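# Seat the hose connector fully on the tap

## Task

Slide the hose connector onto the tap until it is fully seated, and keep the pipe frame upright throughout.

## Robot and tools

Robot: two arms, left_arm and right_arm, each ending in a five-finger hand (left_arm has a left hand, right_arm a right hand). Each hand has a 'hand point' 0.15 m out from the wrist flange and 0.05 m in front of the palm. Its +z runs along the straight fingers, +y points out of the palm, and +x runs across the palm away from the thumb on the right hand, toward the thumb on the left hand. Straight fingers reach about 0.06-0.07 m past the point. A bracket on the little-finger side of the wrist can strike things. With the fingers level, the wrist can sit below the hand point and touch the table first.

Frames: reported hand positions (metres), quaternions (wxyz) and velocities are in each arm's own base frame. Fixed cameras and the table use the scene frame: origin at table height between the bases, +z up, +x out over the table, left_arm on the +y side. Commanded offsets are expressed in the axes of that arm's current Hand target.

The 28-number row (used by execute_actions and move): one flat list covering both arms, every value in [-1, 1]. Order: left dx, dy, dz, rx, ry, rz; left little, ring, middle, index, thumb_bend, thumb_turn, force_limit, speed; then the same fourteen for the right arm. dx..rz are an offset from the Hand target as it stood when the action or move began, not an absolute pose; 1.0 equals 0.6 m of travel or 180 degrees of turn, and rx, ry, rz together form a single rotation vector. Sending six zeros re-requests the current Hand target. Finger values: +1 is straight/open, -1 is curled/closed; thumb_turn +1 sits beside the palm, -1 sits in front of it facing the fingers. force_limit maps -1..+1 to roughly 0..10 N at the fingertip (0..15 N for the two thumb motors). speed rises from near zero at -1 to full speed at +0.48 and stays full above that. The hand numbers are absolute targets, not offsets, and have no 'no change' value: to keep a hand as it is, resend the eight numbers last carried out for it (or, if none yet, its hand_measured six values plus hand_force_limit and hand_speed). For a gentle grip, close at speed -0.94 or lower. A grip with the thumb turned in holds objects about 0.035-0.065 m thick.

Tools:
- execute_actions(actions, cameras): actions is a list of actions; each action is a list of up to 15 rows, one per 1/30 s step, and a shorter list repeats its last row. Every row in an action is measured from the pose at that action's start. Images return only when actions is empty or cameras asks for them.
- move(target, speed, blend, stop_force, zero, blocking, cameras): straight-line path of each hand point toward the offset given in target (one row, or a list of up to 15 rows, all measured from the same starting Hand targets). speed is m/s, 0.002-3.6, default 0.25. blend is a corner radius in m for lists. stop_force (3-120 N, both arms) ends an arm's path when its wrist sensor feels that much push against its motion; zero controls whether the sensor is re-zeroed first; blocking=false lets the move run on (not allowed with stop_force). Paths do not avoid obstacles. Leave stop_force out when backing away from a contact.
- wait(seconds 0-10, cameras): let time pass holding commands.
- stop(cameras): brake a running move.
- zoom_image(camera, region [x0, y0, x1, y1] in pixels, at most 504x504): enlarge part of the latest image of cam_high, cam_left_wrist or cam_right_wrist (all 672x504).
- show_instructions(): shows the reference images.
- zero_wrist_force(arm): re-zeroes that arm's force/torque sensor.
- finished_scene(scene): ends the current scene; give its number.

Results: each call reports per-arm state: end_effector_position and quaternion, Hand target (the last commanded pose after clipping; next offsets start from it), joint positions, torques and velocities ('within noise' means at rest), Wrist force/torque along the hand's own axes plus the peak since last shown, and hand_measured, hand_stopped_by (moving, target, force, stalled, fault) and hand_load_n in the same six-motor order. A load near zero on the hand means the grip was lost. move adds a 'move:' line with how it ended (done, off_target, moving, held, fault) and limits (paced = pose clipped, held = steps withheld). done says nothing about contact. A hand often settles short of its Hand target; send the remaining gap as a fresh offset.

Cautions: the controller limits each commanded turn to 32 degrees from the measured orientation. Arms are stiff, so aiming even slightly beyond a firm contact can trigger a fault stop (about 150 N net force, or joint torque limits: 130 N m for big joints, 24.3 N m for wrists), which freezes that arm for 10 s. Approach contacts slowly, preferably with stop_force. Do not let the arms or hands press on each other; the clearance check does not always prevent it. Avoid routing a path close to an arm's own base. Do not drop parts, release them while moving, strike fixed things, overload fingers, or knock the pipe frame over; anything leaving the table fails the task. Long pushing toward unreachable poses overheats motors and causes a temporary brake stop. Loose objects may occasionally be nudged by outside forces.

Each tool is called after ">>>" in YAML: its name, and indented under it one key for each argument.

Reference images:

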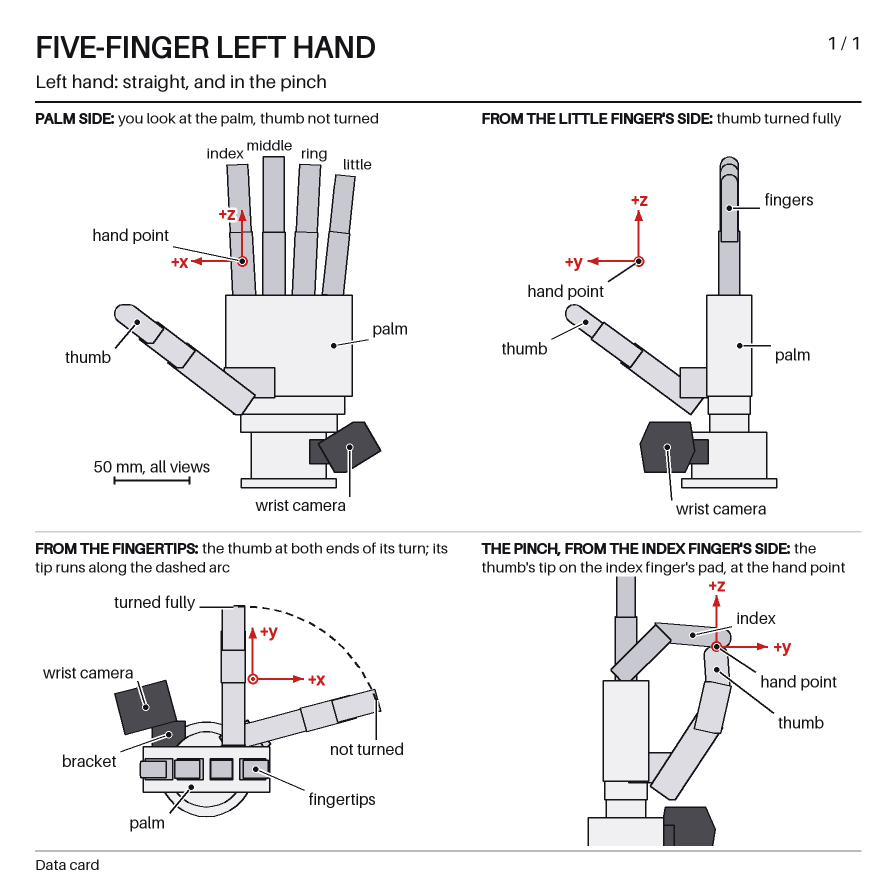

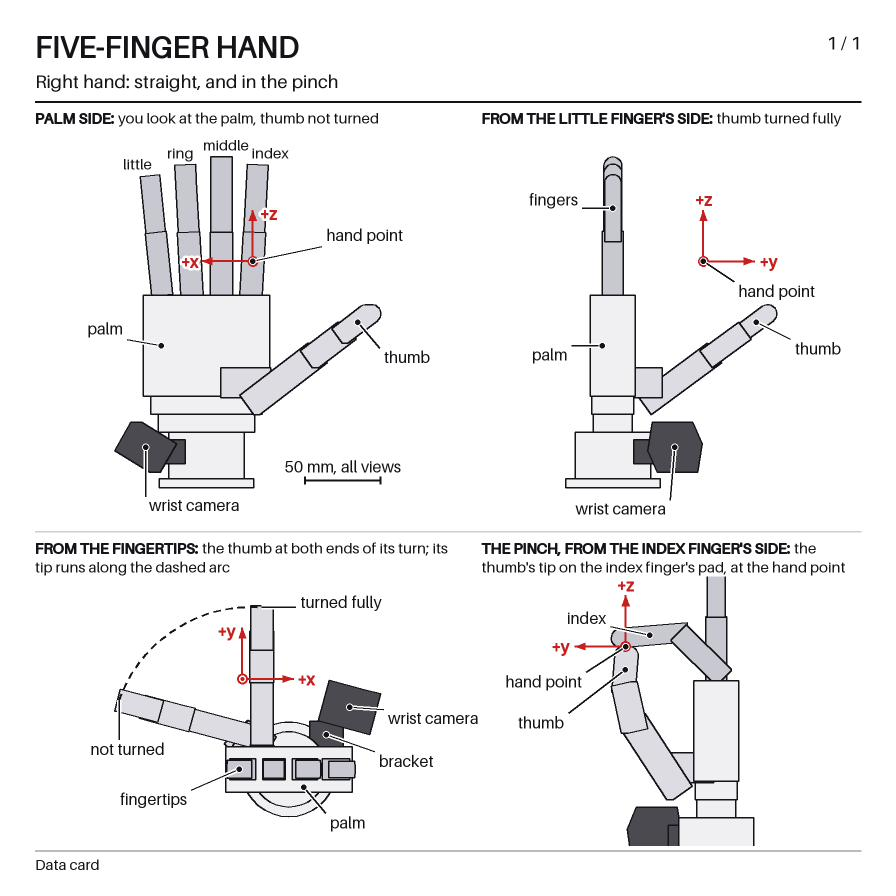

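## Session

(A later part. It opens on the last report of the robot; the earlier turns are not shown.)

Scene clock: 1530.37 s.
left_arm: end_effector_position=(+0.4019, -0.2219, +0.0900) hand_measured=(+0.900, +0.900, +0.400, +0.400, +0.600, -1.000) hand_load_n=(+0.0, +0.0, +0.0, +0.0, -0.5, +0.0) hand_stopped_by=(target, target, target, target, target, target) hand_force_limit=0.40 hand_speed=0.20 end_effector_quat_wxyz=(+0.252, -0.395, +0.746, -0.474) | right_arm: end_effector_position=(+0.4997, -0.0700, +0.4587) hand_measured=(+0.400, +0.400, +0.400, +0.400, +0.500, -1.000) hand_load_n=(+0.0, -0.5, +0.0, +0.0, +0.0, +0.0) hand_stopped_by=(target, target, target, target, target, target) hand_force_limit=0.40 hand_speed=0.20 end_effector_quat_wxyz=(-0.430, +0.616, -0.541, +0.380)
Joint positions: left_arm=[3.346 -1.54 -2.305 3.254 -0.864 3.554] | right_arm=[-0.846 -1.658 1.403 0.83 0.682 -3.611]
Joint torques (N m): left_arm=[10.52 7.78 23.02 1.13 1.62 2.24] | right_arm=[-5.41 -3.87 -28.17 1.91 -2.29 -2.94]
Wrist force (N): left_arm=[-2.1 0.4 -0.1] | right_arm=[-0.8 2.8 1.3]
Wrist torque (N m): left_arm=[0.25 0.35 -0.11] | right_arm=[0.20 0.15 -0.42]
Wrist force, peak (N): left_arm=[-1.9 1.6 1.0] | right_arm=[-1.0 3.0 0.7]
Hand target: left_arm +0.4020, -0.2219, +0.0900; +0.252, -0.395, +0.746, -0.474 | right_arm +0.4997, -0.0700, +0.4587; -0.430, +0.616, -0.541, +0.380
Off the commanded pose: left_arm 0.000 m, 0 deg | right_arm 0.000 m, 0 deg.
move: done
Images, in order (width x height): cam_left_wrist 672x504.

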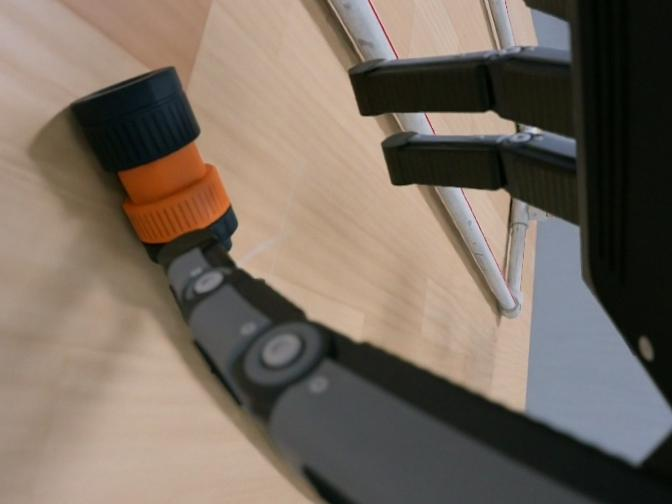

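>>> move:
  target:
    - [-0.018,-0.007,0.0345,0,0,0,0.9,0.9,0.4,0.4,0.6,-1,0.4,0.2,0,0,0,0,0,0,0.4,0.4,0.4,0.4,0.5,-1,0.4,0.2]
    - [-0.018,0.087,0.0783,0,0,0,0.9,0.9,0.4,0.4,0.6,-1,0.4,0.2,0,0,0,0,0,0,0.4,0.4,0.4,0.4,0.5,-1,0.4,0.2]
  speed: 0.07
  stop_force: 8
  cameras: ["cam_left_wrist"]

>>> move:
  target: [0,0,0,0,0,0,0.9,0.9,-0.3,-0.3,-0.2,-1,-0.2,-0.85,0,0,0,0,0,0,0.4,0.4,0.4,0.4,0.5,-1,0.4,0.2]
  cameras: ["cam_left_wrist"]

Scene clock: 1552.80 s.
left_arm: end_effector_position=(+0.4249, -0.2243, +0.0224) hand_measured=(+0.900, +0.900, +0.400, +0.400, +0.600, -1.000) hand_load_n=(+0.0, +0.0, +0.0, +0.0, -0.5, -0.5) hand_stopped_by=(target, target, target, target, target, target) hand_force_limit=0.40 hand_speed=0.20 end_effector_quat_wxyz=(+0.252, -0.395, +0.746, -0.474) | right_arm: end_effector_position=(+0.4997, -0.0700, +0.4587) hand_measured=(+0.400, +0.400, +0.400, +0.400, +0.500, -1.000) hand_load_n=(+0.0, +0.0, +0.0, +0.0, +0.0, +0.0) hand_stopped_by=(target, target, target, target, target, target) hand_force_limit=0.40 hand_speed=0.20 end_effector_quat_wxyz=(-0.430, +0.616, -0.541, +0.380)
Joint positions: left_arm=[3.319 -1.75 -2.32 3.492 -0.887 3.535] | right_arm=[-0.846 -1.658 1.403 0.83 0.682 -3.611]
Joint torques (N m): left_arm=[5.19 24.63 18 -2 0.84 -0.34] | right_arm=[-6.07 -4.94 -28.7 2.13 -2.47 -2.81]
Wrist force (N): left_arm=[-1.3 -7.3 -6.7] | right_arm=[-0.4 2.5 0.7]
Wrist torque (N m): left_arm=[-0.29 0.22 -0.06] | right_arm=[0.20 0.10 -0.40]
Wrist force, peak (N): left_arm=[-1.2 -11.6 -10.4] | right_arm=[-0.8 3.1 0.9]
Hand target: left_arm +0.4249, -0.2242, +0.0224; +0.252, -0.395, +0.746, -0.474 | right_arm +0.4997, -0.0700, +0.4587; -0.430, +0.616, -0.541, +0.380
Off the commanded pose: left_arm 0.000 m, 0 deg | right_arm 0.000 m, 0 deg.
move: contact (left_arm)
Images, in order (width x height): cam_left_wrist 672x504.

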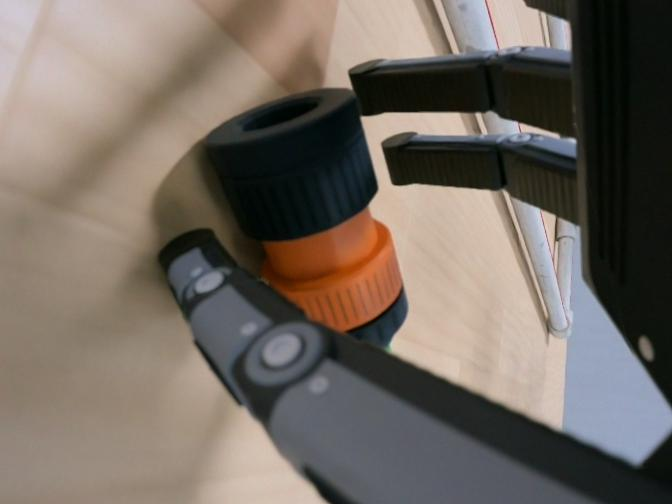

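Scene clock: 1553.97 s.
left_arm: end_effector_position=(+0.4249, -0.2243, +0.0224) hand_measured=(+0.900, +0.900, +0.056, +0.028, +0.420, -1.000) hand_load_n=(+0.0, +0.0, +4.5, +4.5, +8.0, +0.0) hand_stopped_by=(target, target, force, force, force, target) hand_force_limit=-0.20 hand_speed=-0.85 end_effector_quat_wxyz=(+0.252, -0.395, +0.746, -0.474) | right_arm: end_effector_position=(+0.4997, -0.0700, +0.4587) hand_measured=(+0.400, +0.400, +0.400, +0.400, +0.500, -1.000) hand_load_n=(+0.0, -0.5, +0.0, +0.0, +0.0, +0.0) hand_stopped_by=(target, target, target, target, target, target) hand_force_limit=0.40 hand_speed=0.20 end_effector_quat_wxyz=(-0.430, +0.616, -0.541, +0.380)
Joint positions: left_arm=[3.319 -1.75 -2.32 3.492 -0.887 3.535] | right_arm=[-0.846 -1.658 1.403 0.83 0.682 -3.611]
Joint torques (N m): left_arm=[5.17 23.47 19.07 0.67 0.41 -0.42] | right_arm=[-5.77 -4.23 -27.23 2.01 -2.34 -2.76]
Wrist force (N): left_arm=[-1.7 0.2 -0.4] | right_arm=[-0.9 2.5 0.9]
Wrist torque (N m): left_arm=[0.27 0.31 -0.17] | right_arm=[0.20 0.17 -0.43]
Wrist force, peak (N): left_arm=[-1.3 -7.4 -6.8] | right_arm=[-1.0 3.0 0.6]
Hand target: left_arm +0.4249, -0.2242, +0.0224; +0.252, -0.395, +0.746, -0.474 | right_arm +0.4997, -0.0700, +0.4587; -0.430, +0.616, -0.541, +0.380
Off the commanded pose: left_arm 0.000 m, 0 deg | right_arm 0.000 m, 0 deg.
move: done
Images, in order (width x height): cam_left_wrist 672x504.

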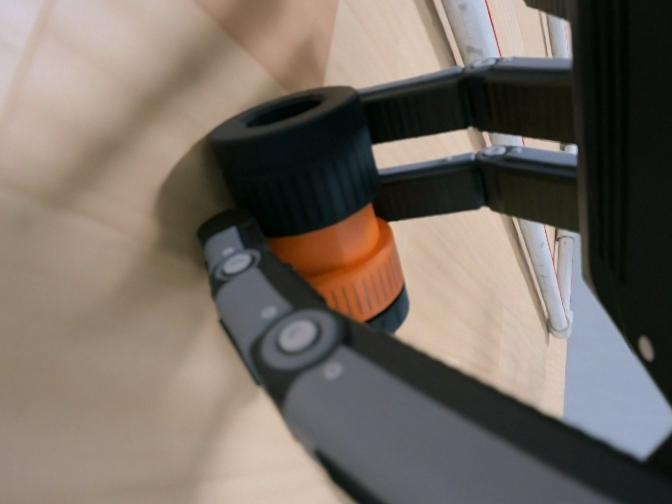

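>>> move:
  target: [0,0,0,0,0,0,0.9,0.9,-0.45,-0.45,-0.15,-1,0.3,-0.85,0,0,0,0,0,0,0.4,0.4,0.4,0.4,0.5,-1,0.4,0.2]

>>> move:
  target:
    - [0,-0.09,-0.0423,0,0,0,0.9,0.9,-0.45,-0.45,-0.15,-1,0.3,-0.85,0,0,0,0,0,0,0.4,0.4,0.4,0.4,0.5,-1,0.4,0.2]
    - [0.211,-0.15,0.12,0,-0.0458,-0.0213,0.9,0.9,-0.45,-0.45,-0.15,-1,0.3,-0.85,0,0,0,0,0,0,0.4,0.4,0.4,0.4,0.5,-1,0.4,0.2]
  speed: 0.12
  cameras: ["cam_left_wrist","cam_high"]

Scene clock: 1570.90 s.
left_arm: end_effector_position=(+0.4249, -0.2242, +0.0224) hand_measured=(+0.900, +0.900, +0.044, +0.016, +0.422, -1.000) hand_load_n=(+0.0, +0.0, +7.0, +6.5, +10.5, +0.0) hand_stopped_by=(target, target, force, force, force, target) hand_force_limit=0.30 hand_speed=-0.85 end_effector_quat_wxyz=(+0.252, -0.395, +0.746, -0.474) | right_arm: end_effector_position=(+0.4997, -0.0700, +0.4587) hand_measured=(+0.400, +0.400, +0.400, +0.400, +0.500, -1.000) hand_load_n=(+0.0, +0.0, +0.0, +0.0, +0.0, +0.0) hand_stopped_by=(target, target, target, target, target, target) hand_force_limit=0.40 hand_speed=0.20 end_effector_quat_wxyz=(-0.430, +0.616, -0.541, +0.380)
Joint positions: left_arm=[3.319 -1.75 -2.32 3.492 -0.887 3.535] | right_arm=[-0.846 -1.658 1.403 0.83 0.682 -3.611]
Joint torques (N m): left_arm=[4.48 24 18.9 0.07 -0.54 -0.33] | right_arm=[-6.76 -4.04 -28.63 2 -2.37 -2.85]
Wrist force (N): left_arm=[-1.5 -2.6 0.2] | right_arm=[-0.7 2.7 0.8]
Wrist torque (N m): left_arm=[0.21 0.33 -0.14] | right_arm=[0.22 0.14 -0.42]
Wrist force, peak (N): left_arm=[-1.6 -3.3 0.0] | right_arm=[-0.9 3.2 0.7]
Hand target: left_arm +0.4249, -0.2242, +0.0224; +0.252, -0.395, +0.746, -0.474 | right_arm +0.4997, -0.0700, +0.4587; -0.430, +0.616, -0.541, +0.380
Off the commanded pose: left_arm 0.000 m, 0 deg | right_arm 0.000 m, 0 deg.
move: done

Scene clock: 1573.43 s.
left_arm: end_effector_position=(+0.4394, -0.3871, +0.0732) hand_measured=(+0.900, +0.900, +0.044, +0.016, +0.420, -1.000) hand_load_n=(+0.0, +0.0, +2.0, +1.0, +3.0, -0.5) hand_stopped_by=(target, target, force, force, force, target) hand_force_limit=0.30 hand_speed=-0.85 end_effector_quat_wxyz=(+0.289, -0.453, +0.712, -0.452) | right_arm: end_effector_position=(+0.4997, -0.0700, +0.4587) hand_measured=(+0.400, +0.400, +0.400, +0.400, +0.500, -1.000) hand_load_n=(+0.0, +0.0, +0.0, +0.0, +0.0, +0.0) hand_stopped_by=(target, target, target, target, target, target) hand_force_limit=0.40 hand_speed=0.20 end_effector_quat_wxyz=(-0.430, +0.616, -0.541, +0.380)
Joint positions: left_arm=[2.702 -1.813 -2.023 3.398 -1.574 3.142] | right_arm=[-0.846 -1.658 1.403 0.83 0.682 -3.611]
Joint torques (N m): left_arm=[-6.03 24.4 15.91 2.35 -0.76 1.03] | right_arm=[-5.98 -3.5 -27.99 2.07 -1.97 -2.82]
Wrist force (N): left_arm=[-1.4 0.8 0.2] | right_arm=[-0.6 2.4 0.7]
Wrist torque (N m): left_arm=[0.20 0.33 -0.12] | right_arm=[0.18 0.14 -0.42]
Wrist force, peak (N): left_arm=[-3.0 1.3 -0.3] | right_arm=[-0.7 3.1 1.1]
Hand target: left_arm +0.4394, -0.3871, +0.0732; +0.289, -0.453, +0.712, -0.452 | right_arm +0.4997, -0.0700, +0.4587; -0.430, +0.616, -0.541, +0.380
Off the commanded pose: left_arm 0.000 m, 0 deg | right_arm 0.000 m, 0 deg.
move: done
Images, in order (width x height): cam_high 672x504, cam_left_wrist 672x504.

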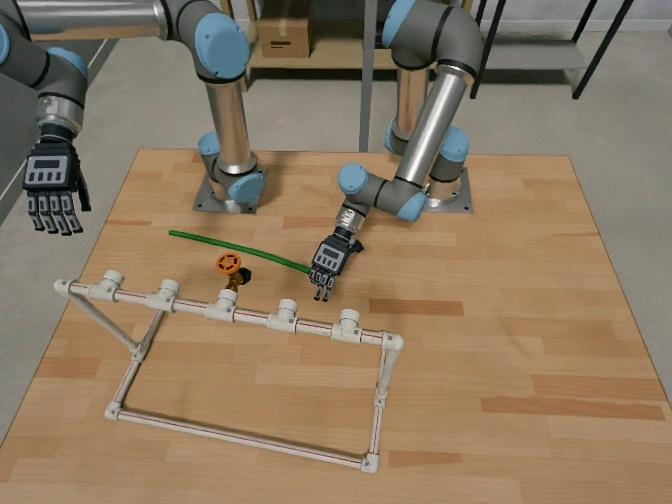

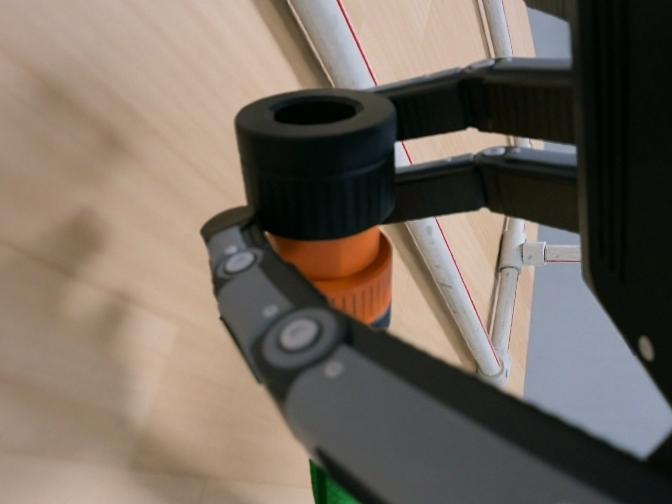

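>>> move:
  target:
    - [0.237,-0.0603,0.1292,0,-0.0458,-0.0213,0.9,0.9,-0.45,-0.45,-0.15,-1,0.3,-0.85,0,0,0,0,0,0,0.4,0.4,0.4,0.4,0.5,-1,0.4,0.2]
    - [0.237,0.0122,0.163,0,-0.0458,-0.0213,0.9,0.9,-0.45,-0.45,-0.15,-1,0.3,-0.85,0,0,0,0,0,0,0.4,0.4,0.4,0.4,0.5,-1,0.4,0.2]
  speed: [0.12,0.06]
  cameras: ["cam_left_wrist","cam_high"]

Scene clock: 1584.73 s.
left_arm: end_effector_position=(+0.4566, -0.5520, +0.0247) hand_measured=(+0.900, +0.900, +0.044, +0.016, +0.420, -1.000) hand_load_n=(+0.0, +0.0, +2.0, +0.0, +2.5, +0.5) hand_stopped_by=(target, target, force, force, force, target) hand_force_limit=0.30 hand_speed=-0.85 end_effector_quat_wxyz=(+0.324, -0.508, +0.674, -0.428) end_effector_velocity=(+0.000, +0.000, +0.001) end_effector_angular_velocity=(+0.001, +0.001, +0.000) | right_arm: end_effector_position=(+0.4997, -0.0700, +0.4587) hand_measured=(+0.400, +0.400, +0.400, +0.400, +0.500, -1.000) hand_load_n=(+0.0, +0.0, +0.0, +0.0, +0.0, +0.0) hand_stopped_by=(target, target, target, target, target, target) hand_force_limit=0.40 hand_speed=0.20 end_effector_quat_wxyz=(-0.430, +0.616, -0.541, +0.380)
Joint positions: left_arm=[2.346 -2.21 -1.559 3.276 -2.036 2.907] | right_arm=[-0.846 -1.658 1.403 0.83 0.682 -3.611]
Joint velocities: left_arm=[0 0.002 0.001 -0.005 0 0] | right_arm=[within noise]
Joint torques (N m): left_arm=[10.59 49.42 24.97 -1.54 1 2.22] | right_arm=[-5.35 -3.46 -26.64 2.02 -2.1 -2.77]
Wrist force (N): left_arm=[-1.6 0.3 -0.1] | right_arm=[-0.6 2.9 0.8]
Wrist torque (N m): left_arm=[0.18 0.31 -0.12] | right_arm=[0.25 0.13 -0.40]
Wrist force, peak (N): left_arm=[-2.9 0.9 -0.4] | right_arm=[-0.6 3.2 0.9]
Hand target: left_arm +0.4567, -0.5520, +0.0249; +0.324, -0.508, +0.674, -0.428 | right_arm +0.4997, -0.0700, +0.4587; -0.430, +0.616, -0.541, +0.380
Off the commanded pose: left_arm 0.000 m, 0 deg | right_arm 0.000 m, 0 deg.
move: done
Images, in order (width x height): cam_high 672x504, cam_left_wrist 672x504.

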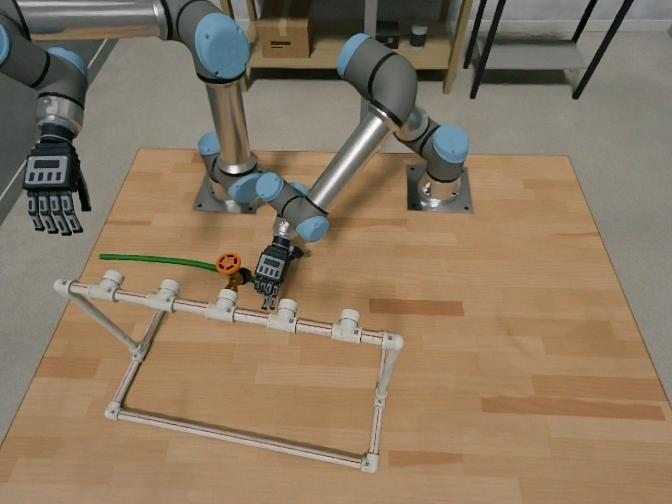

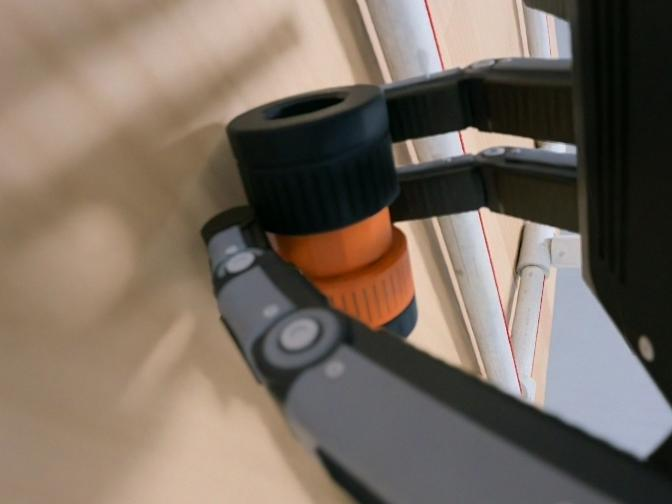

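>>> move:
  target:
    - [0,0,0,0,0,0,0.9,0.9,0.5,0.5,0.75,-1,0.4,-0.5,0,0,0,0,0,0,0.4,0.4,0.4,0.4,0.5,-1,0.4,0.2]
    - [0,-0.121,-0.0563,0,0,0,0.9,0.9,0.5,0.5,0.75,-1,0.4,-0.5,0,0,0,0,0,0,0.4,0.4,0.4,0.4,0.5,-1,0.4,0.2]
    - [-0.713,-0.353,-0.424,0,0,0,0.9,0.9,0.5,0.5,0.75,-1,0.4,-0.5,0,0,0,0,0,0,0.4,0.4,0.4,0.4,0.5,-1,0.4,0.2]
  speed: [0.1,0.12,0.3]
  cameras: ["cam_high"]

Scene clock: 1600.87 s.
left_arm: end_effector_position=(+0.4388, -0.1027, +0.3254) hand_measured=(+0.900, +0.900, +0.500, +0.500, +0.742, -1.000) hand_load_n=(+0.0, +0.0, +0.0, +0.0, +0.0, +0.0) hand_stopped_by=(target, target, target, target, stalled, target) hand_force_limit=0.40 hand_speed=-0.50 end_effector_quat_wxyz=(+0.324, -0.508, +0.674, -0.428) | right_arm: end_effector_position=(+0.4997, -0.0700, +0.4587) hand_measured=(+0.400, +0.400, +0.400, +0.400, +0.500, -1.000) hand_load_n=(+0.0, +0.0, +0.0, +0.0, +0.0, +0.0) hand_stopped_by=(target, target, target, target, target, target) hand_force_limit=0.40 hand_speed=0.20 end_effector_quat_wxyz=(-0.430, +0.616, -0.541, +0.380)
Joint positions: left_arm=[3.622 -1.281 -1.861 2.57 -0.898 3.525] | right_arm=[-0.846 -1.658 1.403 0.83 0.682 -3.611]
Joint torques (N m): left_arm=[10.92 13.89 16.74 -1.9 1.79 1.67] | right_arm=[-5.25 -4.36 -27.08 2.13 -2.1 -2.77]
Wrist force (N): left_arm=[-1.5 -0.1 0.6] | right_arm=[-0.8 2.5 1.0]
Wrist torque (N m): left_arm=[0.15 0.27 -0.01] | right_arm=[0.19 0.16 -0.43]
Wrist force, peak (N): left_arm=[-1.3 -17.9 0.7] | right_arm=[-0.5 3.1 1.0]
Hand target: left_arm +0.4387, -0.1026, +0.3254; +0.324, -0.508, +0.674, -0.428 | right_arm +0.4997, -0.0700, +0.4587; -0.430, +0.616, -0.541, +0.380
Off the commanded pose: left_arm 0.000 m, 0 deg | right_arm 0.000 m, 0 deg.
move: done
Images, in order (width x height): cam_high 672x504.

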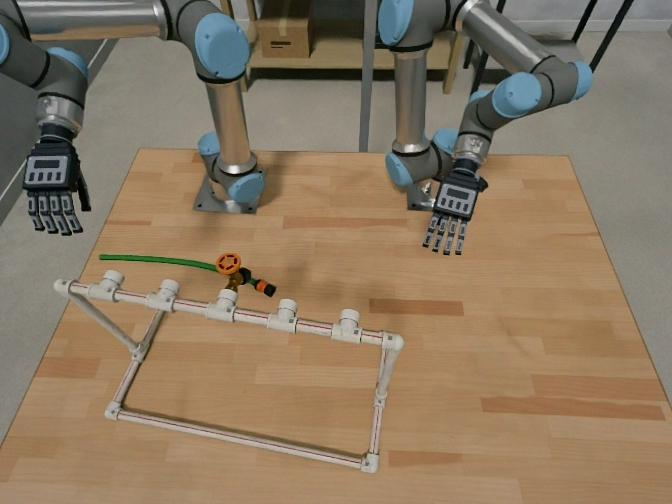

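>>> zoom_image:
  camera: "cam_high"
  region: [200, 235, 300, 310]

Scaled by 5.040 from the camera's 672x504 image, which has a finer 960x720 frame.

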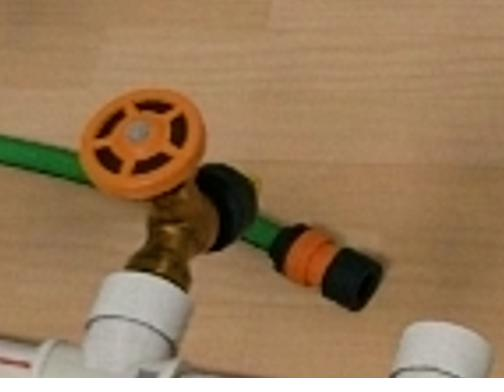

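>>> move:
  target:
    - [-0.383,-0.05,-0.16,0.0138,-0.022,-0.0092,1,1,1,1,1,1,0,-0.3,-0.307,0.227,-0.09,-0.0134,0.0941,0.0397,0.4,0.4,0.4,0.4,0.5,-1,0.4,0.2]
    - [-0.7667,-0.0985,-0.32,0.0276,-0.0439,-0.0183,1,1,1,1,1,1,0,-0.3,-0.528,0.448,-0.0225,-0.0268,0.1882,0.0793,0.4,0.4,0.4,0.4,0.5,-1,0.4,0.2]
  speed: 0.25
  blend: 0.03
  cameras: ["cam_high","cam_right_wrist"]

Scene clock: 1644.50 s.
left_arm: end_effector_position=(+0.4219, +0.3803, +0.4612) hand_measured=(+1.000, +1.000, +1.000, +1.000, +1.000, +1.000) hand_load_n=(-0.5, +0.0, +0.0, +0.0, +0.0, +0.0) hand_stopped_by=(target, target, target, target, target, target) hand_force_limit=0.00 hand_speed=-0.30 end_effector_quat_wxyz=(+0.379, -0.540, +0.616, -0.430) | right_arm: end_effector_position=(+0.3555, +0.2301, +0.2099) hand_measured=(+0.400, +0.400, +0.400, +0.400, +0.500, -1.000) hand_load_n=(+0.0, +0.0, +0.0, -0.5, +0.0, +0.0) hand_stopped_by=(target, target, target, target, target, target) hand_force_limit=0.40 hand_speed=0.20 end_effector_quat_wxyz=(+0.271, -0.425, +0.728, -0.464)
Joint positions: left_arm=[4.537 -2.012 -0.951 1.521 -0.353 4.577] | right_arm=[0.673 -1.491 1.893 0.492 2.569 -2.333]
Joint torques (N m): left_arm=[1.25 29.33 26.85 -2.23 1.97 -2.52] | right_arm=[6.98 -10.29 -7.4 0.65 2.22 2.44]
Wrist force (N): left_arm=[-1.4 -0.5 0.1] | right_arm=[-0.9 2.7 0.9]
Wrist torque (N m): left_arm=[0.08 0.26 -0.06] | right_arm=[0.22 0.19 -0.37]
Wrist force, peak (N): left_arm=[-3.3 -0.6 -0.5] | right_arm=[-1.9 4.5 1.0]
Hand target: left_arm +0.4219, +0.3803, +0.4612; +0.379, -0.540, +0.616, -0.430 | right_arm +0.3554, +0.2301, +0.2099; +0.271, -0.425, +0.728, -0.464
Off the commanded pose: left_arm 0.000 m, 0 deg | right_arm 0.000 m, 0 deg.
move: done
Images, in order (width x height): cam_high 672x504, cam_right_wrist 672x504.

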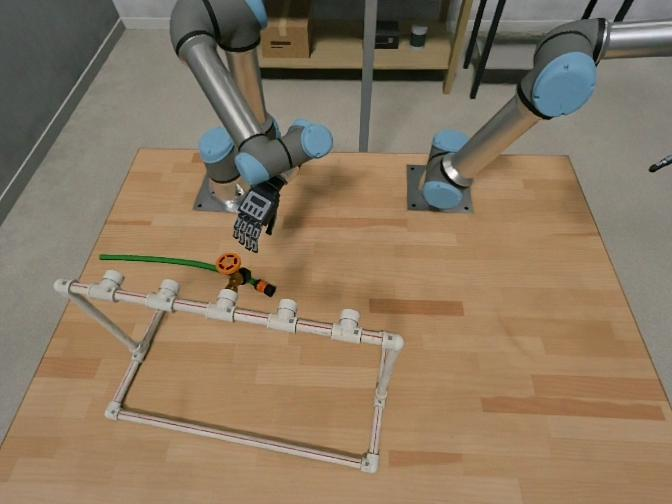

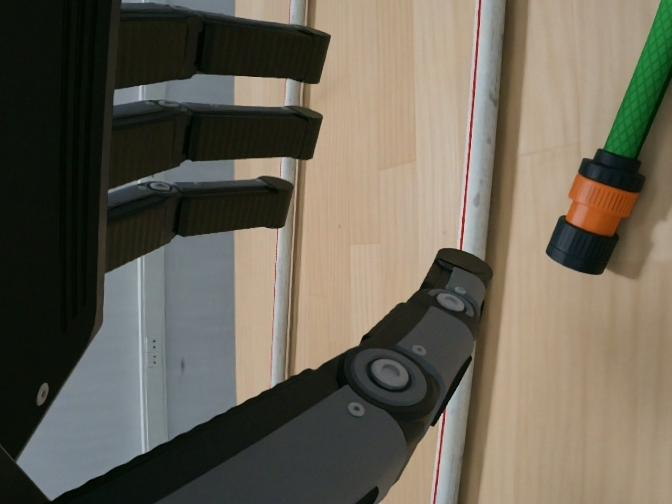

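>>> move:
  target: [0,0,0,0,0,0,1,1,1,1,1,1,0,-0.3,-0.0255,0.1592,0.0923,0,-0.0201,-0.0094,0.4,0.4,0.4,0.4,0.5,-1,0.4,0.2]
  speed: 0.15
  cameras: ["cam_right_wrist"]

Scene clock: 1660.97 s.
left_arm: end_effector_position=(+0.4219, +0.3803, +0.4612) hand_measured=(+1.000, +1.000, +1.000, +1.000, +1.000, +1.000) hand_load_n=(+0.0, +0.0, +0.0, +0.0, +0.0, -0.5) hand_stopped_by=(target, target, target, target, target, target) hand_force_limit=0.00 hand_speed=-0.30 end_effector_quat_wxyz=(+0.379, -0.540, +0.616, -0.430) | right_arm: end_effector_position=(+0.3715, +0.2386, +0.0999) hand_measured=(+0.400, +0.400, +0.400, +0.400, +0.500, -1.000) hand_load_n=(+0.0, +0.0, +0.0, +0.0, +0.0, +0.0) hand_stopped_by=(target, target, target, target, target, target) hand_force_limit=0.40 hand_speed=0.20 end_effector_quat_wxyz=(+0.287, -0.450, +0.713, -0.454)
Joint positions: left_arm=[4.537 -2.013 -0.95 1.521 -0.353 4.577] | right_arm=[0.639 -1.368 2.053 0.098 2.499 -2.468]
Joint torques (N m): left_arm=[7.75 30.02 25.33 -3.92 1.98 -2.31] | right_arm=[8.67 -28.07 -21.36 -0.56 2.38 2.27]
Wrist force (N): left_arm=[-1.5 -0.3 0.1] | right_arm=[-0.9 2.6 1.3]
Wrist torque (N m): left_arm=[0.11 0.27 -0.05] | right_arm=[0.17 0.18 -0.43]
Wrist force, peak (N): left_arm=[-1.7 -0.4 0.4] | right_arm=[-1.0 4.2 1.6]
Hand target: left_arm +0.4219, +0.3803, +0.4612; +0.379, -0.540, +0.616, -0.430 | right_arm +0.3716, +0.2387, +0.0999; +0.287, -0.450, +0.713, -0.454
Off the commanded pose: left_arm 0.000 m, 0 deg | right_arm 0.000 m, 0 deg.
move: done
Images, in order (width x height): cam_right_wrist 672x504.

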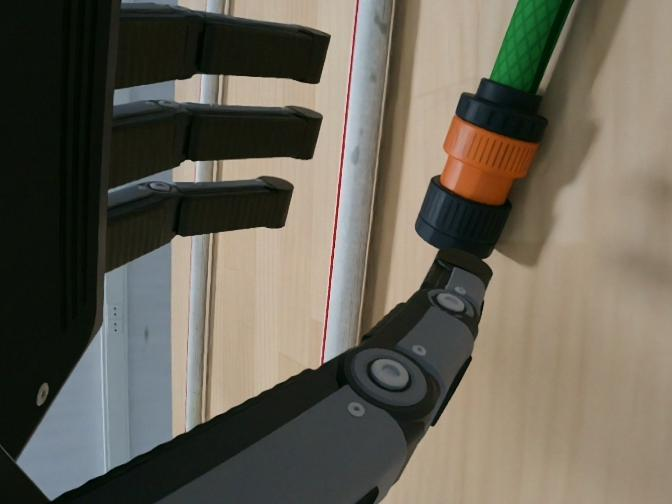

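>>> move:
  target: [0,0,0,0,0,0,1,1,1,1,1,1,0,-0.3,0.003,0.0973,0.0955,0,0,0,0.4,0.4,0.4,0.4,0.5,-1,0.4,0.2]
  speed: 0.08
  stop_force: 8
  cameras: ["cam_right_wrist"]

Scene clock: 1675.37 s.
left_arm: end_effector_position=(+0.4219, +0.3803, +0.4612) hand_measured=(+1.000, +1.000, +1.000, +1.000, +1.000, +1.000) hand_load_n=(+0.0, +0.0, +0.0, +0.0, +0.0, +0.0) hand_stopped_by=(target, target, target, target, target, target) hand_force_limit=0.00 hand_speed=-0.30 end_effector_quat_wxyz=(+0.379, -0.540, +0.616, -0.430) | right_arm: end_effector_position=(+0.3954, +0.2254, +0.0228) hand_measured=(+0.400, +0.400, +0.400, +0.400, +0.500, -1.000) hand_load_n=(+0.0, +0.0, +0.0, +0.0, +0.0, +0.0) hand_stopped_by=(target, target, target, target, target, target) hand_force_limit=0.40 hand_speed=0.20 end_effector_quat_wxyz=(+0.287, -0.450, +0.713, -0.454)
Joint positions: left_arm=[4.537 -2.013 -0.95 1.521 -0.353 4.577] | right_arm=[0.563 -1.234 2.127 -0.176 2.443 -2.552]
Joint torques (N m): left_arm=[6.06 29.7 25.75 -2.92 1.11 -2.17] | right_arm=[7.8 -36.92 -20.42 -1.13 2.32 2.59]
Wrist force (N): left_arm=[-1.2 -0.5 0.1] | right_arm=[-1.0 2.2 1.2]
Wrist torque (N m): left_arm=[0.08 0.24 -0.03] | right_arm=[0.14 0.18 -0.43]
Wrist force, peak (N): left_arm=[-1.7 -0.7 0.1] | right_arm=[-1.3 3.1 1.4]
Hand target: left_arm +0.4219, +0.3803, +0.4612; +0.379, -0.540, +0.616, -0.430 | right_arm +0.3954, +0.2254, +0.0228; +0.287, -0.450, +0.713, -0.454
Off the commanded pose: left_arm 0.000 m, 0 deg | right_arm 0.000 m, 0 deg.
move: done
Images, in order (width x height): cam_right_wrist 672x504.

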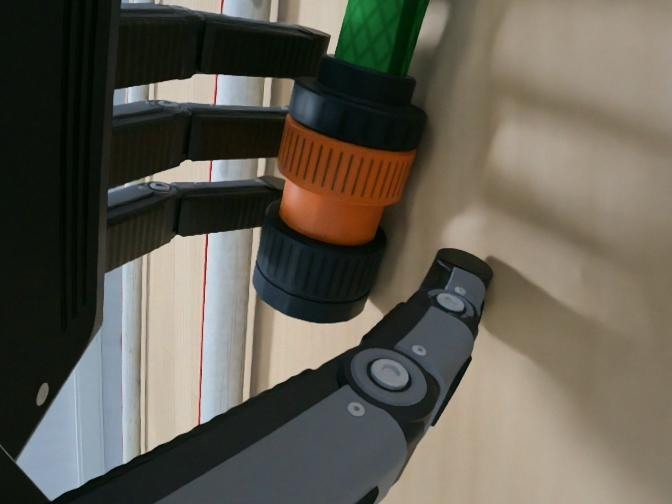

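>>> move:
  target: [0,0,0,0,0,0,1,1,1,1,1,1,0,-0.3,0,-0.007,0.0151,0,0,0,0.4,0.4,0.4,0.4,0.5,-1,0.4,0.2]
  speed: 0.05

>>> move:
  target: [0,0,0,0,0,0,1,1,1,1,1,1,0,-0.3,0,0,0,0,0,0,-0.4,-0.4,-0.3,-0.3,-0.2,-1,-0.2,-0.85]
  cameras: ["cam_right_wrist"]

Scene clock: 1702.37 s.
left_arm: end_effector_position=(+0.4219, +0.3803, +0.4612) hand_measured=(+1.000, +1.000, +1.000, +1.000, +1.000, +1.000) hand_load_n=(+0.0, +0.0, +0.0, +0.0, +0.0, -0.5) hand_stopped_by=(target, target, target, target, target, target) hand_force_limit=0.00 hand_speed=-0.30 end_effector_quat_wxyz=(+0.379, -0.540, +0.616, -0.430) | right_arm: end_effector_position=(+0.4046, +0.2211, +0.0228) hand_measured=(+0.400, +0.400, +0.400, +0.400, +0.500, -1.000) hand_load_n=(+0.0, +0.0, +0.0, +0.0, +0.0, +0.0) hand_stopped_by=(target, target, target, target, target, target) hand_force_limit=0.40 hand_speed=0.20 end_effector_quat_wxyz=(+0.287, -0.450, +0.713, -0.454)
Joint positions: left_arm=[4.537 -2.013 -0.95 1.521 -0.353 4.577] | right_arm=[0.537 -1.236 2.125 -0.192 2.423 -2.579]
Joint torques (N m): left_arm=[4.09 30.47 25.83 -2.13 0.77 -1.87] | right_arm=[6.66 -36.68 -14.8 2.01 2.55 2.33]
Wrist force (N): left_arm=[-1.5 -0.4 0.2] | right_arm=[-1.3 2.4 1.0]
Wrist torque (N m): left_arm=[0.09 0.27 -0.05] | right_arm=[0.18 0.23 -0.39]
Wrist force, peak (N): left_arm=[-1.8 -0.4 0.2] | right_arm=[-1.6 2.8 1.1]
Hand target: left_arm +0.4219, +0.3803, +0.4612; +0.379, -0.540, +0.616, -0.430 | right_arm +0.4044, +0.2211, +0.0227; +0.287, -0.450, +0.713, -0.454
Off the commanded pose: left_arm 0.000 m, 0 deg | right_arm 0.000 m, 0 deg.
move: done

Scene clock: 1703.73 s.
left_arm: end_effector_position=(+0.4219, +0.3803, +0.4612) hand_measured=(+1.000, +1.000, +1.000, +1.000, +1.000, +1.000) hand_load_n=(+0.0, +0.0, +0.0, +0.0, +0.0, +0.0) hand_stopped_by=(target, target, target, target, target, target) hand_force_limit=0.00 hand_speed=-0.30 end_effector_quat_wxyz=(+0.379, -0.540, +0.616, -0.430) | right_arm: end_effector_position=(+0.4044, +0.2211, +0.0228) hand_measured=(-0.056, +0.096, +0.096, +0.096, +0.348, -1.000) hand_load_n=(+3.5, -0.5, +1.5, +6.5, +9.0, +4.5) hand_stopped_by=(force, force, force, force, force, target) hand_force_limit=-0.20 hand_speed=-0.85 end_effector_quat_wxyz=(+0.287, -0.450, +0.713, -0.454)
Joint positions: left_arm=[4.537 -2.013 -0.95 1.521 -0.353 4.577] | right_arm=[0.537 -1.236 2.125 -0.191 2.423 -2.578]
Joint torques (N m): left_arm=[3.64 29.88 25.26 -1.74 0.7 -1.89] | right_arm=[7.76 -28.76 -1.24 2.38 -0.3 2.46]
Wrist force (N): left_arm=[-1.5 -0.5 0.0] | right_arm=[-1.2 1.3 0.9]
Wrist torque (N m): left_arm=[0.09 0.27 -0.05] | right_arm=[0.10 0.18 -0.42]
Wrist force, peak (N): left_arm=[-1.7 -0.4 0.2] | right_arm=[-1.4 2.9 1.3]
Hand target: left_arm +0.4219, +0.3803, +0.4612; +0.379, -0.540, +0.616, -0.430 | right_arm +0.4044, +0.2211, +0.0227; +0.287, -0.450, +0.713, -0.454
Off the commanded pose: left_arm 0.000 m, 0 deg | right_arm 0.000 m, 0 deg.
move: done
Images, in order (width x height): cam_right_wrist 672x504.

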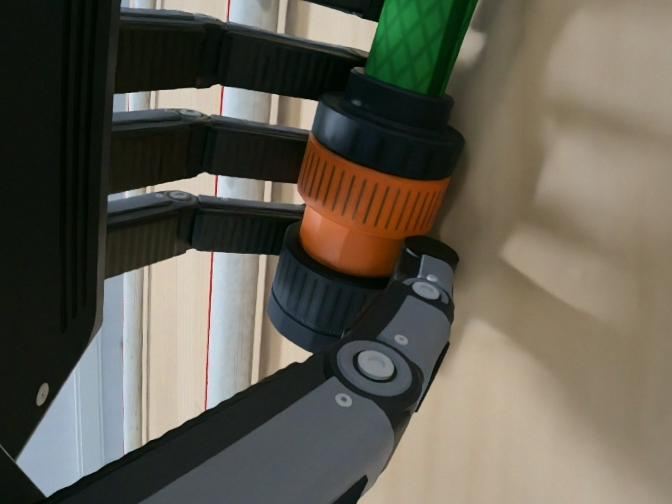

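>>> move:
  target: [0,0,0,0,0,0,1,1,1,1,1,1,0,-0.3,0,0,0,0,0,0,-0.5,-0.5,-0.4,-0.4,-0.3,-1,0.4,-0.85]

>>> move:
  target: [0,0,0,0,0,0,1,1,1,1,1,1,0,-0.3,0,0,0,0,0,0,-0.52,-0.52,-0.42,-0.42,-0.32,-1,0.55,-0.85]
  cameras: ["cam_right_wrist"]

Scene clock: 1709.43 s.
left_arm: end_effector_position=(+0.4219, +0.3803, +0.4612) hand_measured=(+1.000, +1.000, +1.000, +1.000, +1.000, +1.000) hand_load_n=(+0.0, +0.0, -0.5, +0.0, +0.0, +0.0) hand_stopped_by=(target, target, target, target, target, target) hand_force_limit=0.00 hand_speed=-0.30 end_effector_quat_wxyz=(+0.379, -0.540, +0.616, -0.430) | right_arm: end_effector_position=(+0.4044, +0.2211, +0.0227) hand_measured=(-0.124, +0.058, +0.072, +0.086, +0.350, -1.000) hand_load_n=(+8.0, +2.5, +3.0, +9.5, +18.0, +8.5) hand_stopped_by=(force, force, force, force, force, target) hand_force_limit=0.40 hand_speed=-0.85 end_effector_quat_wxyz=(+0.287, -0.450, +0.713, -0.454)
Joint positions: left_arm=[4.537 -2.013 -0.95 1.521 -0.353 4.577] | right_arm=[0.537 -1.236 2.125 -0.191 2.423 -2.578]
Joint torques (N m): left_arm=[2.45 30.61 25.9 -1.21 0.68 -1.7] | right_arm=[7.01 -19.9 -2.66 1.43 -0.6 1.87]
Wrist force (N): left_arm=[-1.5 -0.3 0.2] | right_arm=[-0.9 0.9 0.1]
Wrist torque (N m): left_arm=[0.11 0.28 -0.06] | right_arm=[0.12 0.13 -0.40]
Wrist force, peak (N): left_arm=[-1.6 -0.6 0.2] | right_arm=[0.1 -3.7 1.0]
Hand target: left_arm +0.4219, +0.3803, +0.4612; +0.379, -0.540, +0.616, -0.430 | right_arm +0.4044, +0.2211, +0.0227; +0.287, -0.450, +0.713, -0.454
Off the commanded pose: left_arm 0.000 m, 0 deg | right_arm 0.000 m, 0 deg.
move: done

Scene clock: 1709.93 s.
left_arm: end_effector_position=(+0.4219, +0.3803, +0.4612) hand_measured=(+1.000, +1.000, +1.000, +1.000, +1.000, +1.000) hand_load_n=(+0.0, +0.0, +0.0, +0.0, +0.0, -0.5) hand_stopped_by=(target, target, target, target, target, target) hand_force_limit=0.00 hand_speed=-0.30 end_effector_quat_wxyz=(+0.379, -0.540, +0.616, -0.430) | right_arm: end_effector_position=(+0.4044, +0.2211, +0.0227) hand_measured=(-0.162, +0.032, +0.060, +0.086, +0.350, -1.000) hand_load_n=(+9.5, +6.5, +3.0, +10.0, +23.5, +13.0) hand_stopped_by=(force, force, force, force, force, target) hand_force_limit=0.55 hand_speed=-0.85 end_effector_quat_wxyz=(+0.287, -0.450, +0.713, -0.454)
Joint positions: left_arm=[4.537 -2.013 -0.95 1.521 -0.353 4.577] | right_arm=[0.537 -1.236 2.125 -0.191 2.423 -2.578]
Joint torques (N m): left_arm=[2.11 30.78 24.84 -1.05 0.77 -1.61] | right_arm=[5.23 -20.61 -2.61 1.37 -0.42 1.93]
Wrist force (N): left_arm=[-1.4 -0.4 0.3] | right_arm=[-1.4 0.6 -0.4]
Wrist torque (N m): left_arm=[0.09 0.26 -0.05] | right_arm=[0.11 0.11 -0.39]
Wrist force, peak (N): left_arm=[-1.6 -0.4 0.3] | right_arm=[-1.6 1.0 -0.4]
Hand target: left_arm +0.4219, +0.3803, +0.4612; +0.379, -0.540, +0.616, -0.430 | right_arm +0.4044, +0.2211, +0.0227; +0.287, -0.450, +0.713, -0.454
Off the commanded pose: left_arm 0.000 m, 0 deg | right_arm 0.000 m, 0 deg.
move: done
Images, in order (width x height): cam_right_wrist 672x504.

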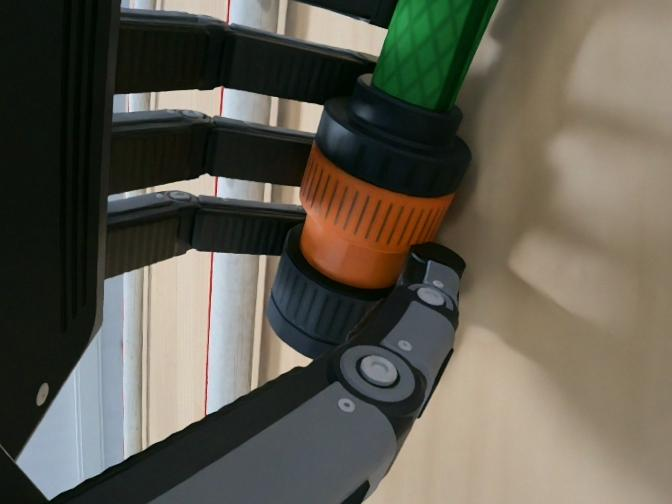

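>>> move:
  target:
    - [0,0,0,0,0,0,1,1,1,1,1,1,0,-0.3,0.0213,-0.132,-0.1115,0,0,0,-0.52,-0.52,-0.42,-0.42,-0.32,-1,0.55,-0.85]
    - [0,0,0,0,0,0,1,1,1,1,1,1,0,-0.3,0.0427,-0.3697,-0.2722,-0.12,0,0,-0.52,-0.52,-0.42,-0.42,-0.32,-1,0.55,-0.85]
  speed: 0.12
  cameras: ["cam_right_wrist","cam_high"]

Scene clock: 1748.03 s.
left_arm: end_effector_position=(+0.4219, +0.3803, +0.4612) hand_measured=(+1.000, +1.000, +1.000, +1.000, +1.000, +1.000) hand_load_n=(+0.0, +0.0, +0.0, +0.0, +0.0, +0.0) hand_stopped_by=(target, target, target, target, target, target) hand_force_limit=0.00 hand_speed=-0.30 end_effector_quat_wxyz=(+0.379, -0.540, +0.616, -0.430) | right_arm: end_effector_position=(+0.3444, +0.2211, +0.2928) hand_measured=(-0.162, +0.032, +0.060, +0.086, +0.350, -1.000) hand_load_n=(+9.5, +6.5, +3.5, +10.0, +24.0, +13.0) hand_stopped_by=(force, force, force, force, force, target) hand_force_limit=0.55 hand_speed=-0.85 end_effector_quat_wxyz=(+0.198, -0.496, +0.786, -0.312)
Joint positions: left_arm=[4.537 -2.013 -0.95 1.521 -0.353 4.577] | right_arm=[0.439 -1.585 1.636 0.978 2.13 -2.418]
Joint torques (N m): left_arm=[-0.05 30.5 24.83 -1.32 0.59 -1.5] | right_arm=[5.59 -7.62 -20.38 2.94 0.63 1.81]
Wrist force (N): left_arm=[-1.6 -0.5 0.2] | right_arm=[-0.7 3.0 2.2]
Wrist torque (N m): left_arm=[0.09 0.29 -0.06] | right_arm=[0.10 0.01 -0.23]
Wrist force, peak (N): left_arm=[-1.8 -0.5 0.1] | right_arm=[-0.8 5.7 1.8]
Hand target: left_arm +0.4219, +0.3803, +0.4612; +0.379, -0.540, +0.616, -0.430 | right_arm +0.3443, +0.2211, +0.2928; +0.198, -0.496, +0.786, -0.312
Off the commanded pose: left_arm 0.000 m, 0 deg | right_arm 0.000 m, 0 deg.
move: done
Images, in order (width x height): cam_high 672x504, cam_right_wrist 672x504.

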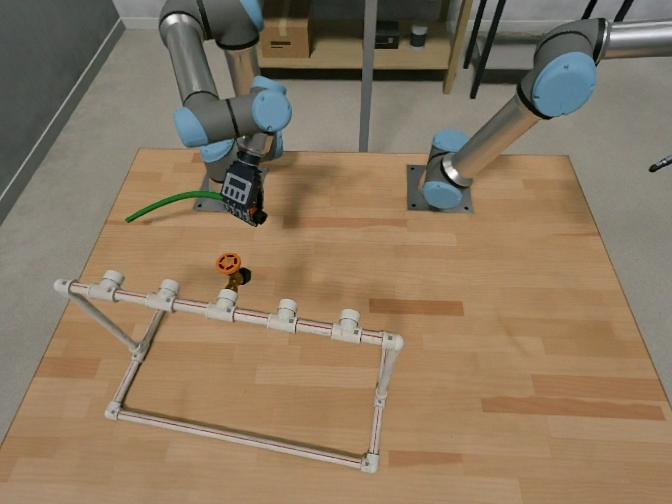

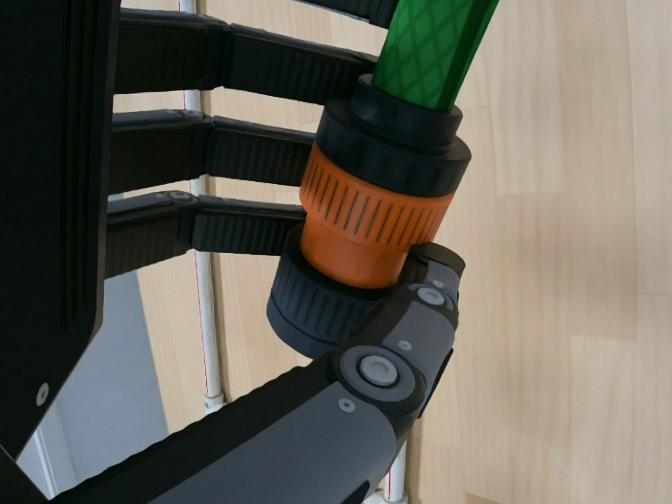

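>>> move:
  target: [0,0,0,0,0,0,1,1,1,1,1,1,0,-0.3,-0.497,-0.0173,-0.184,-0.241,0,0,-0.52,-0.52,-0.42,-0.42,-0.32,-1,0.55,-0.85]
  speed: 0.15
  cameras: ["cam_right_wrist","cam_high"]

Scene clock: 1769.83 s.
left_arm: end_effector_position=(+0.4219, +0.3803, +0.4612) hand_measured=(+1.000, +1.000, +1.000, +1.000, +1.000, +1.000) hand_load_n=(-0.5, +0.0, +0.0, +0.0, +0.0, +0.0) hand_stopped_by=(target, target, target, target, target, target) hand_force_limit=0.00 hand_speed=-0.30 end_effector_quat_wxyz=(+0.379, -0.540, +0.616, -0.430) | right_arm: end_effector_position=(+0.4097, +0.5185, +0.3793) hand_measured=(-0.162, +0.032, +0.060, +0.086, +0.350, -1.000) hand_load_n=(+10.0, +7.0, +3.0, +9.0, +24.5, +12.0) hand_stopped_by=(force, force, force, force, force, target) hand_force_limit=0.55 hand_speed=-0.85 end_effector_quat_wxyz=(+0.109, -0.498, +0.858, +0.058)
Joint positions: left_arm=[4.537 -2.013 -0.95 1.521 -0.353 4.577] | right_arm=[0.55 -0.636 0.035 1.949 1.461 -2.061]
Joint torques (N m): left_arm=[-2.93 31.54 26.39 -1.16 0.81 -1.24] | right_arm=[2.36 -37.49 -13.79 1.34 0.08 -2.66]
Wrist force (N): left_arm=[-1.5 -0.1 0.1] | right_arm=[-1.0 1.4 2.0]
Wrist torque (N m): left_arm=[0.14 0.27 -0.06] | right_arm=[0.00 0.14 -0.20]
Wrist force, peak (N): left_arm=[-1.8 -0.4 0.4] | right_arm=[0.2 3.7 2.5]
Hand target: left_arm +0.4219, +0.3803, +0.4612; +0.379, -0.540, +0.616, -0.430 | right_arm +0.4107, +0.5197, +0.3803; +0.000, -0.534, +0.845, +0.000
Off the commanded pose: left_arm 0.000 m, 0 deg | right_arm 0.002 m, 15 deg.
elbow stopped short (right arm): the move would have taken joint 3 (elbow) straighter than the controller allows.
move: off_target (right_arm)
Images, in order (width x height): cam_high 672x504, cam_right_wrist 672x504.

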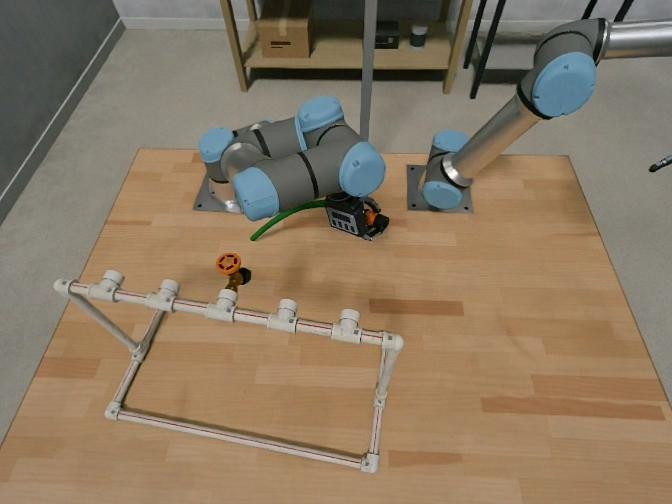

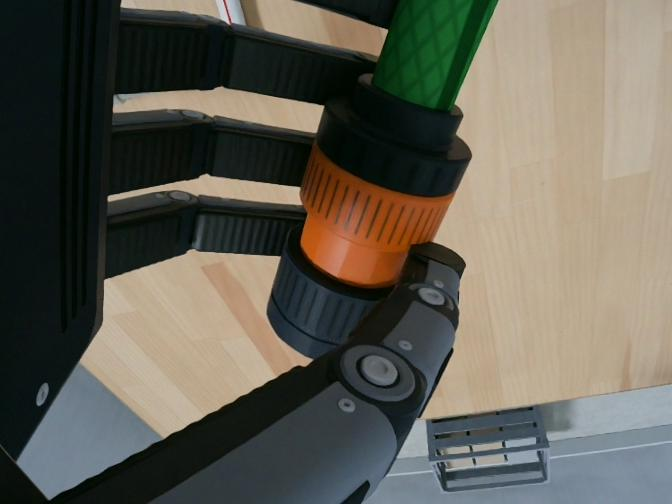

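>>> move:
  target:
    - [0,0,0,0,0,0,1,1,1,1,1,1,0,-0.3,0.113,-0.071,0.1005,-0.0848,-0.1178,0.1389,-0.52,-0.52,-0.42,-0.42,-0.32,-1,0.55,-0.85]
  speed: 0.15
  cameras: ["cam_right_wrist","cam_high"]

Scene clock: 1793.97 s.
left_arm: end_effector_position=(+0.4219, +0.3803, +0.4612) hand_measured=(+1.000, +1.000, +1.000, +1.000, +1.000, +1.000) hand_load_n=(+0.0, +0.0, +0.0, +0.0, +0.0, +0.0) hand_stopped_by=(target, target, target, target, target, target) hand_force_limit=0.00 hand_speed=-0.30 end_effector_quat_wxyz=(+0.379, -0.540, +0.616, -0.430) | right_arm: end_effector_position=(+0.4201, +0.4402, +0.3201) hand_measured=(-0.162, +0.032, +0.060, +0.086, +0.350, -1.000) hand_load_n=(+9.0, +6.5, +3.0, +9.5, +24.5, +12.5) hand_stopped_by=(force, force, force, force, force, target) hand_force_limit=0.55 hand_speed=-0.85 end_effector_quat_wxyz=(+0.084, -0.326, +0.918, +0.208)
Joint positions: left_arm=[4.537 -2.013 -0.95 1.521 -0.353 4.577] | right_arm=[0.298 -1.09 1.107 1.392 1.146 -1.921]
Joint torques (N m): left_arm=[-6.69 30.79 25.21 -1.12 0.7 -1.12] | right_arm=[1.7 -26.48 -13.84 3.41 -0.63 -2.74]
Wrist force (N): left_arm=[-1.5 -0.3 0.2] | right_arm=[-0.9 0.4 1.3]
Wrist torque (N m): left_arm=[0.10 0.27 -0.06] | right_arm=[-0.01 0.19 -0.20]
Wrist force, peak (N): left_arm=[-1.6 -0.7 0.3] | right_arm=[-0.4 1.3 2.8]
Hand target: left_arm +0.4219, +0.3803, +0.4612; +0.379, -0.540, +0.616, -0.430 | right_arm +0.4201, +0.4402, +0.3200; +0.084, -0.326, +0.918, +0.208
Off the commanded pose: left_arm 0.000 m, 0 deg | right_arm 0.000 m, 0 deg.
move: done
Images, in order (width x height): cam_high 672x504, cam_right_wrist 672x504.

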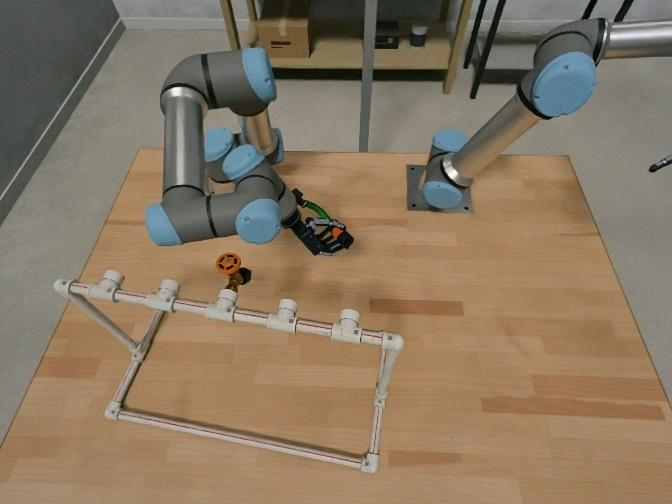

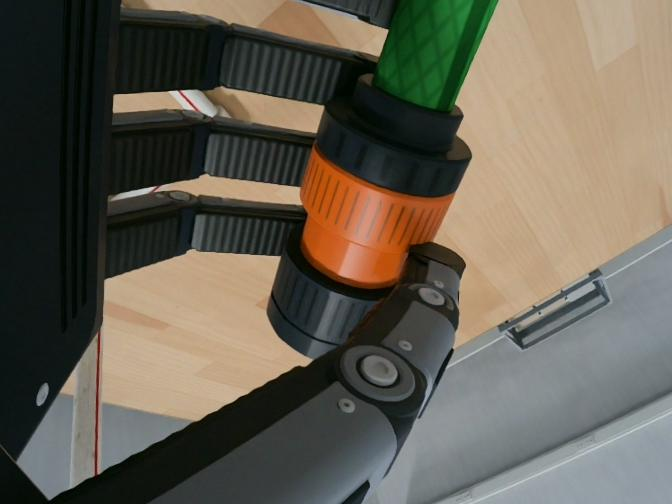

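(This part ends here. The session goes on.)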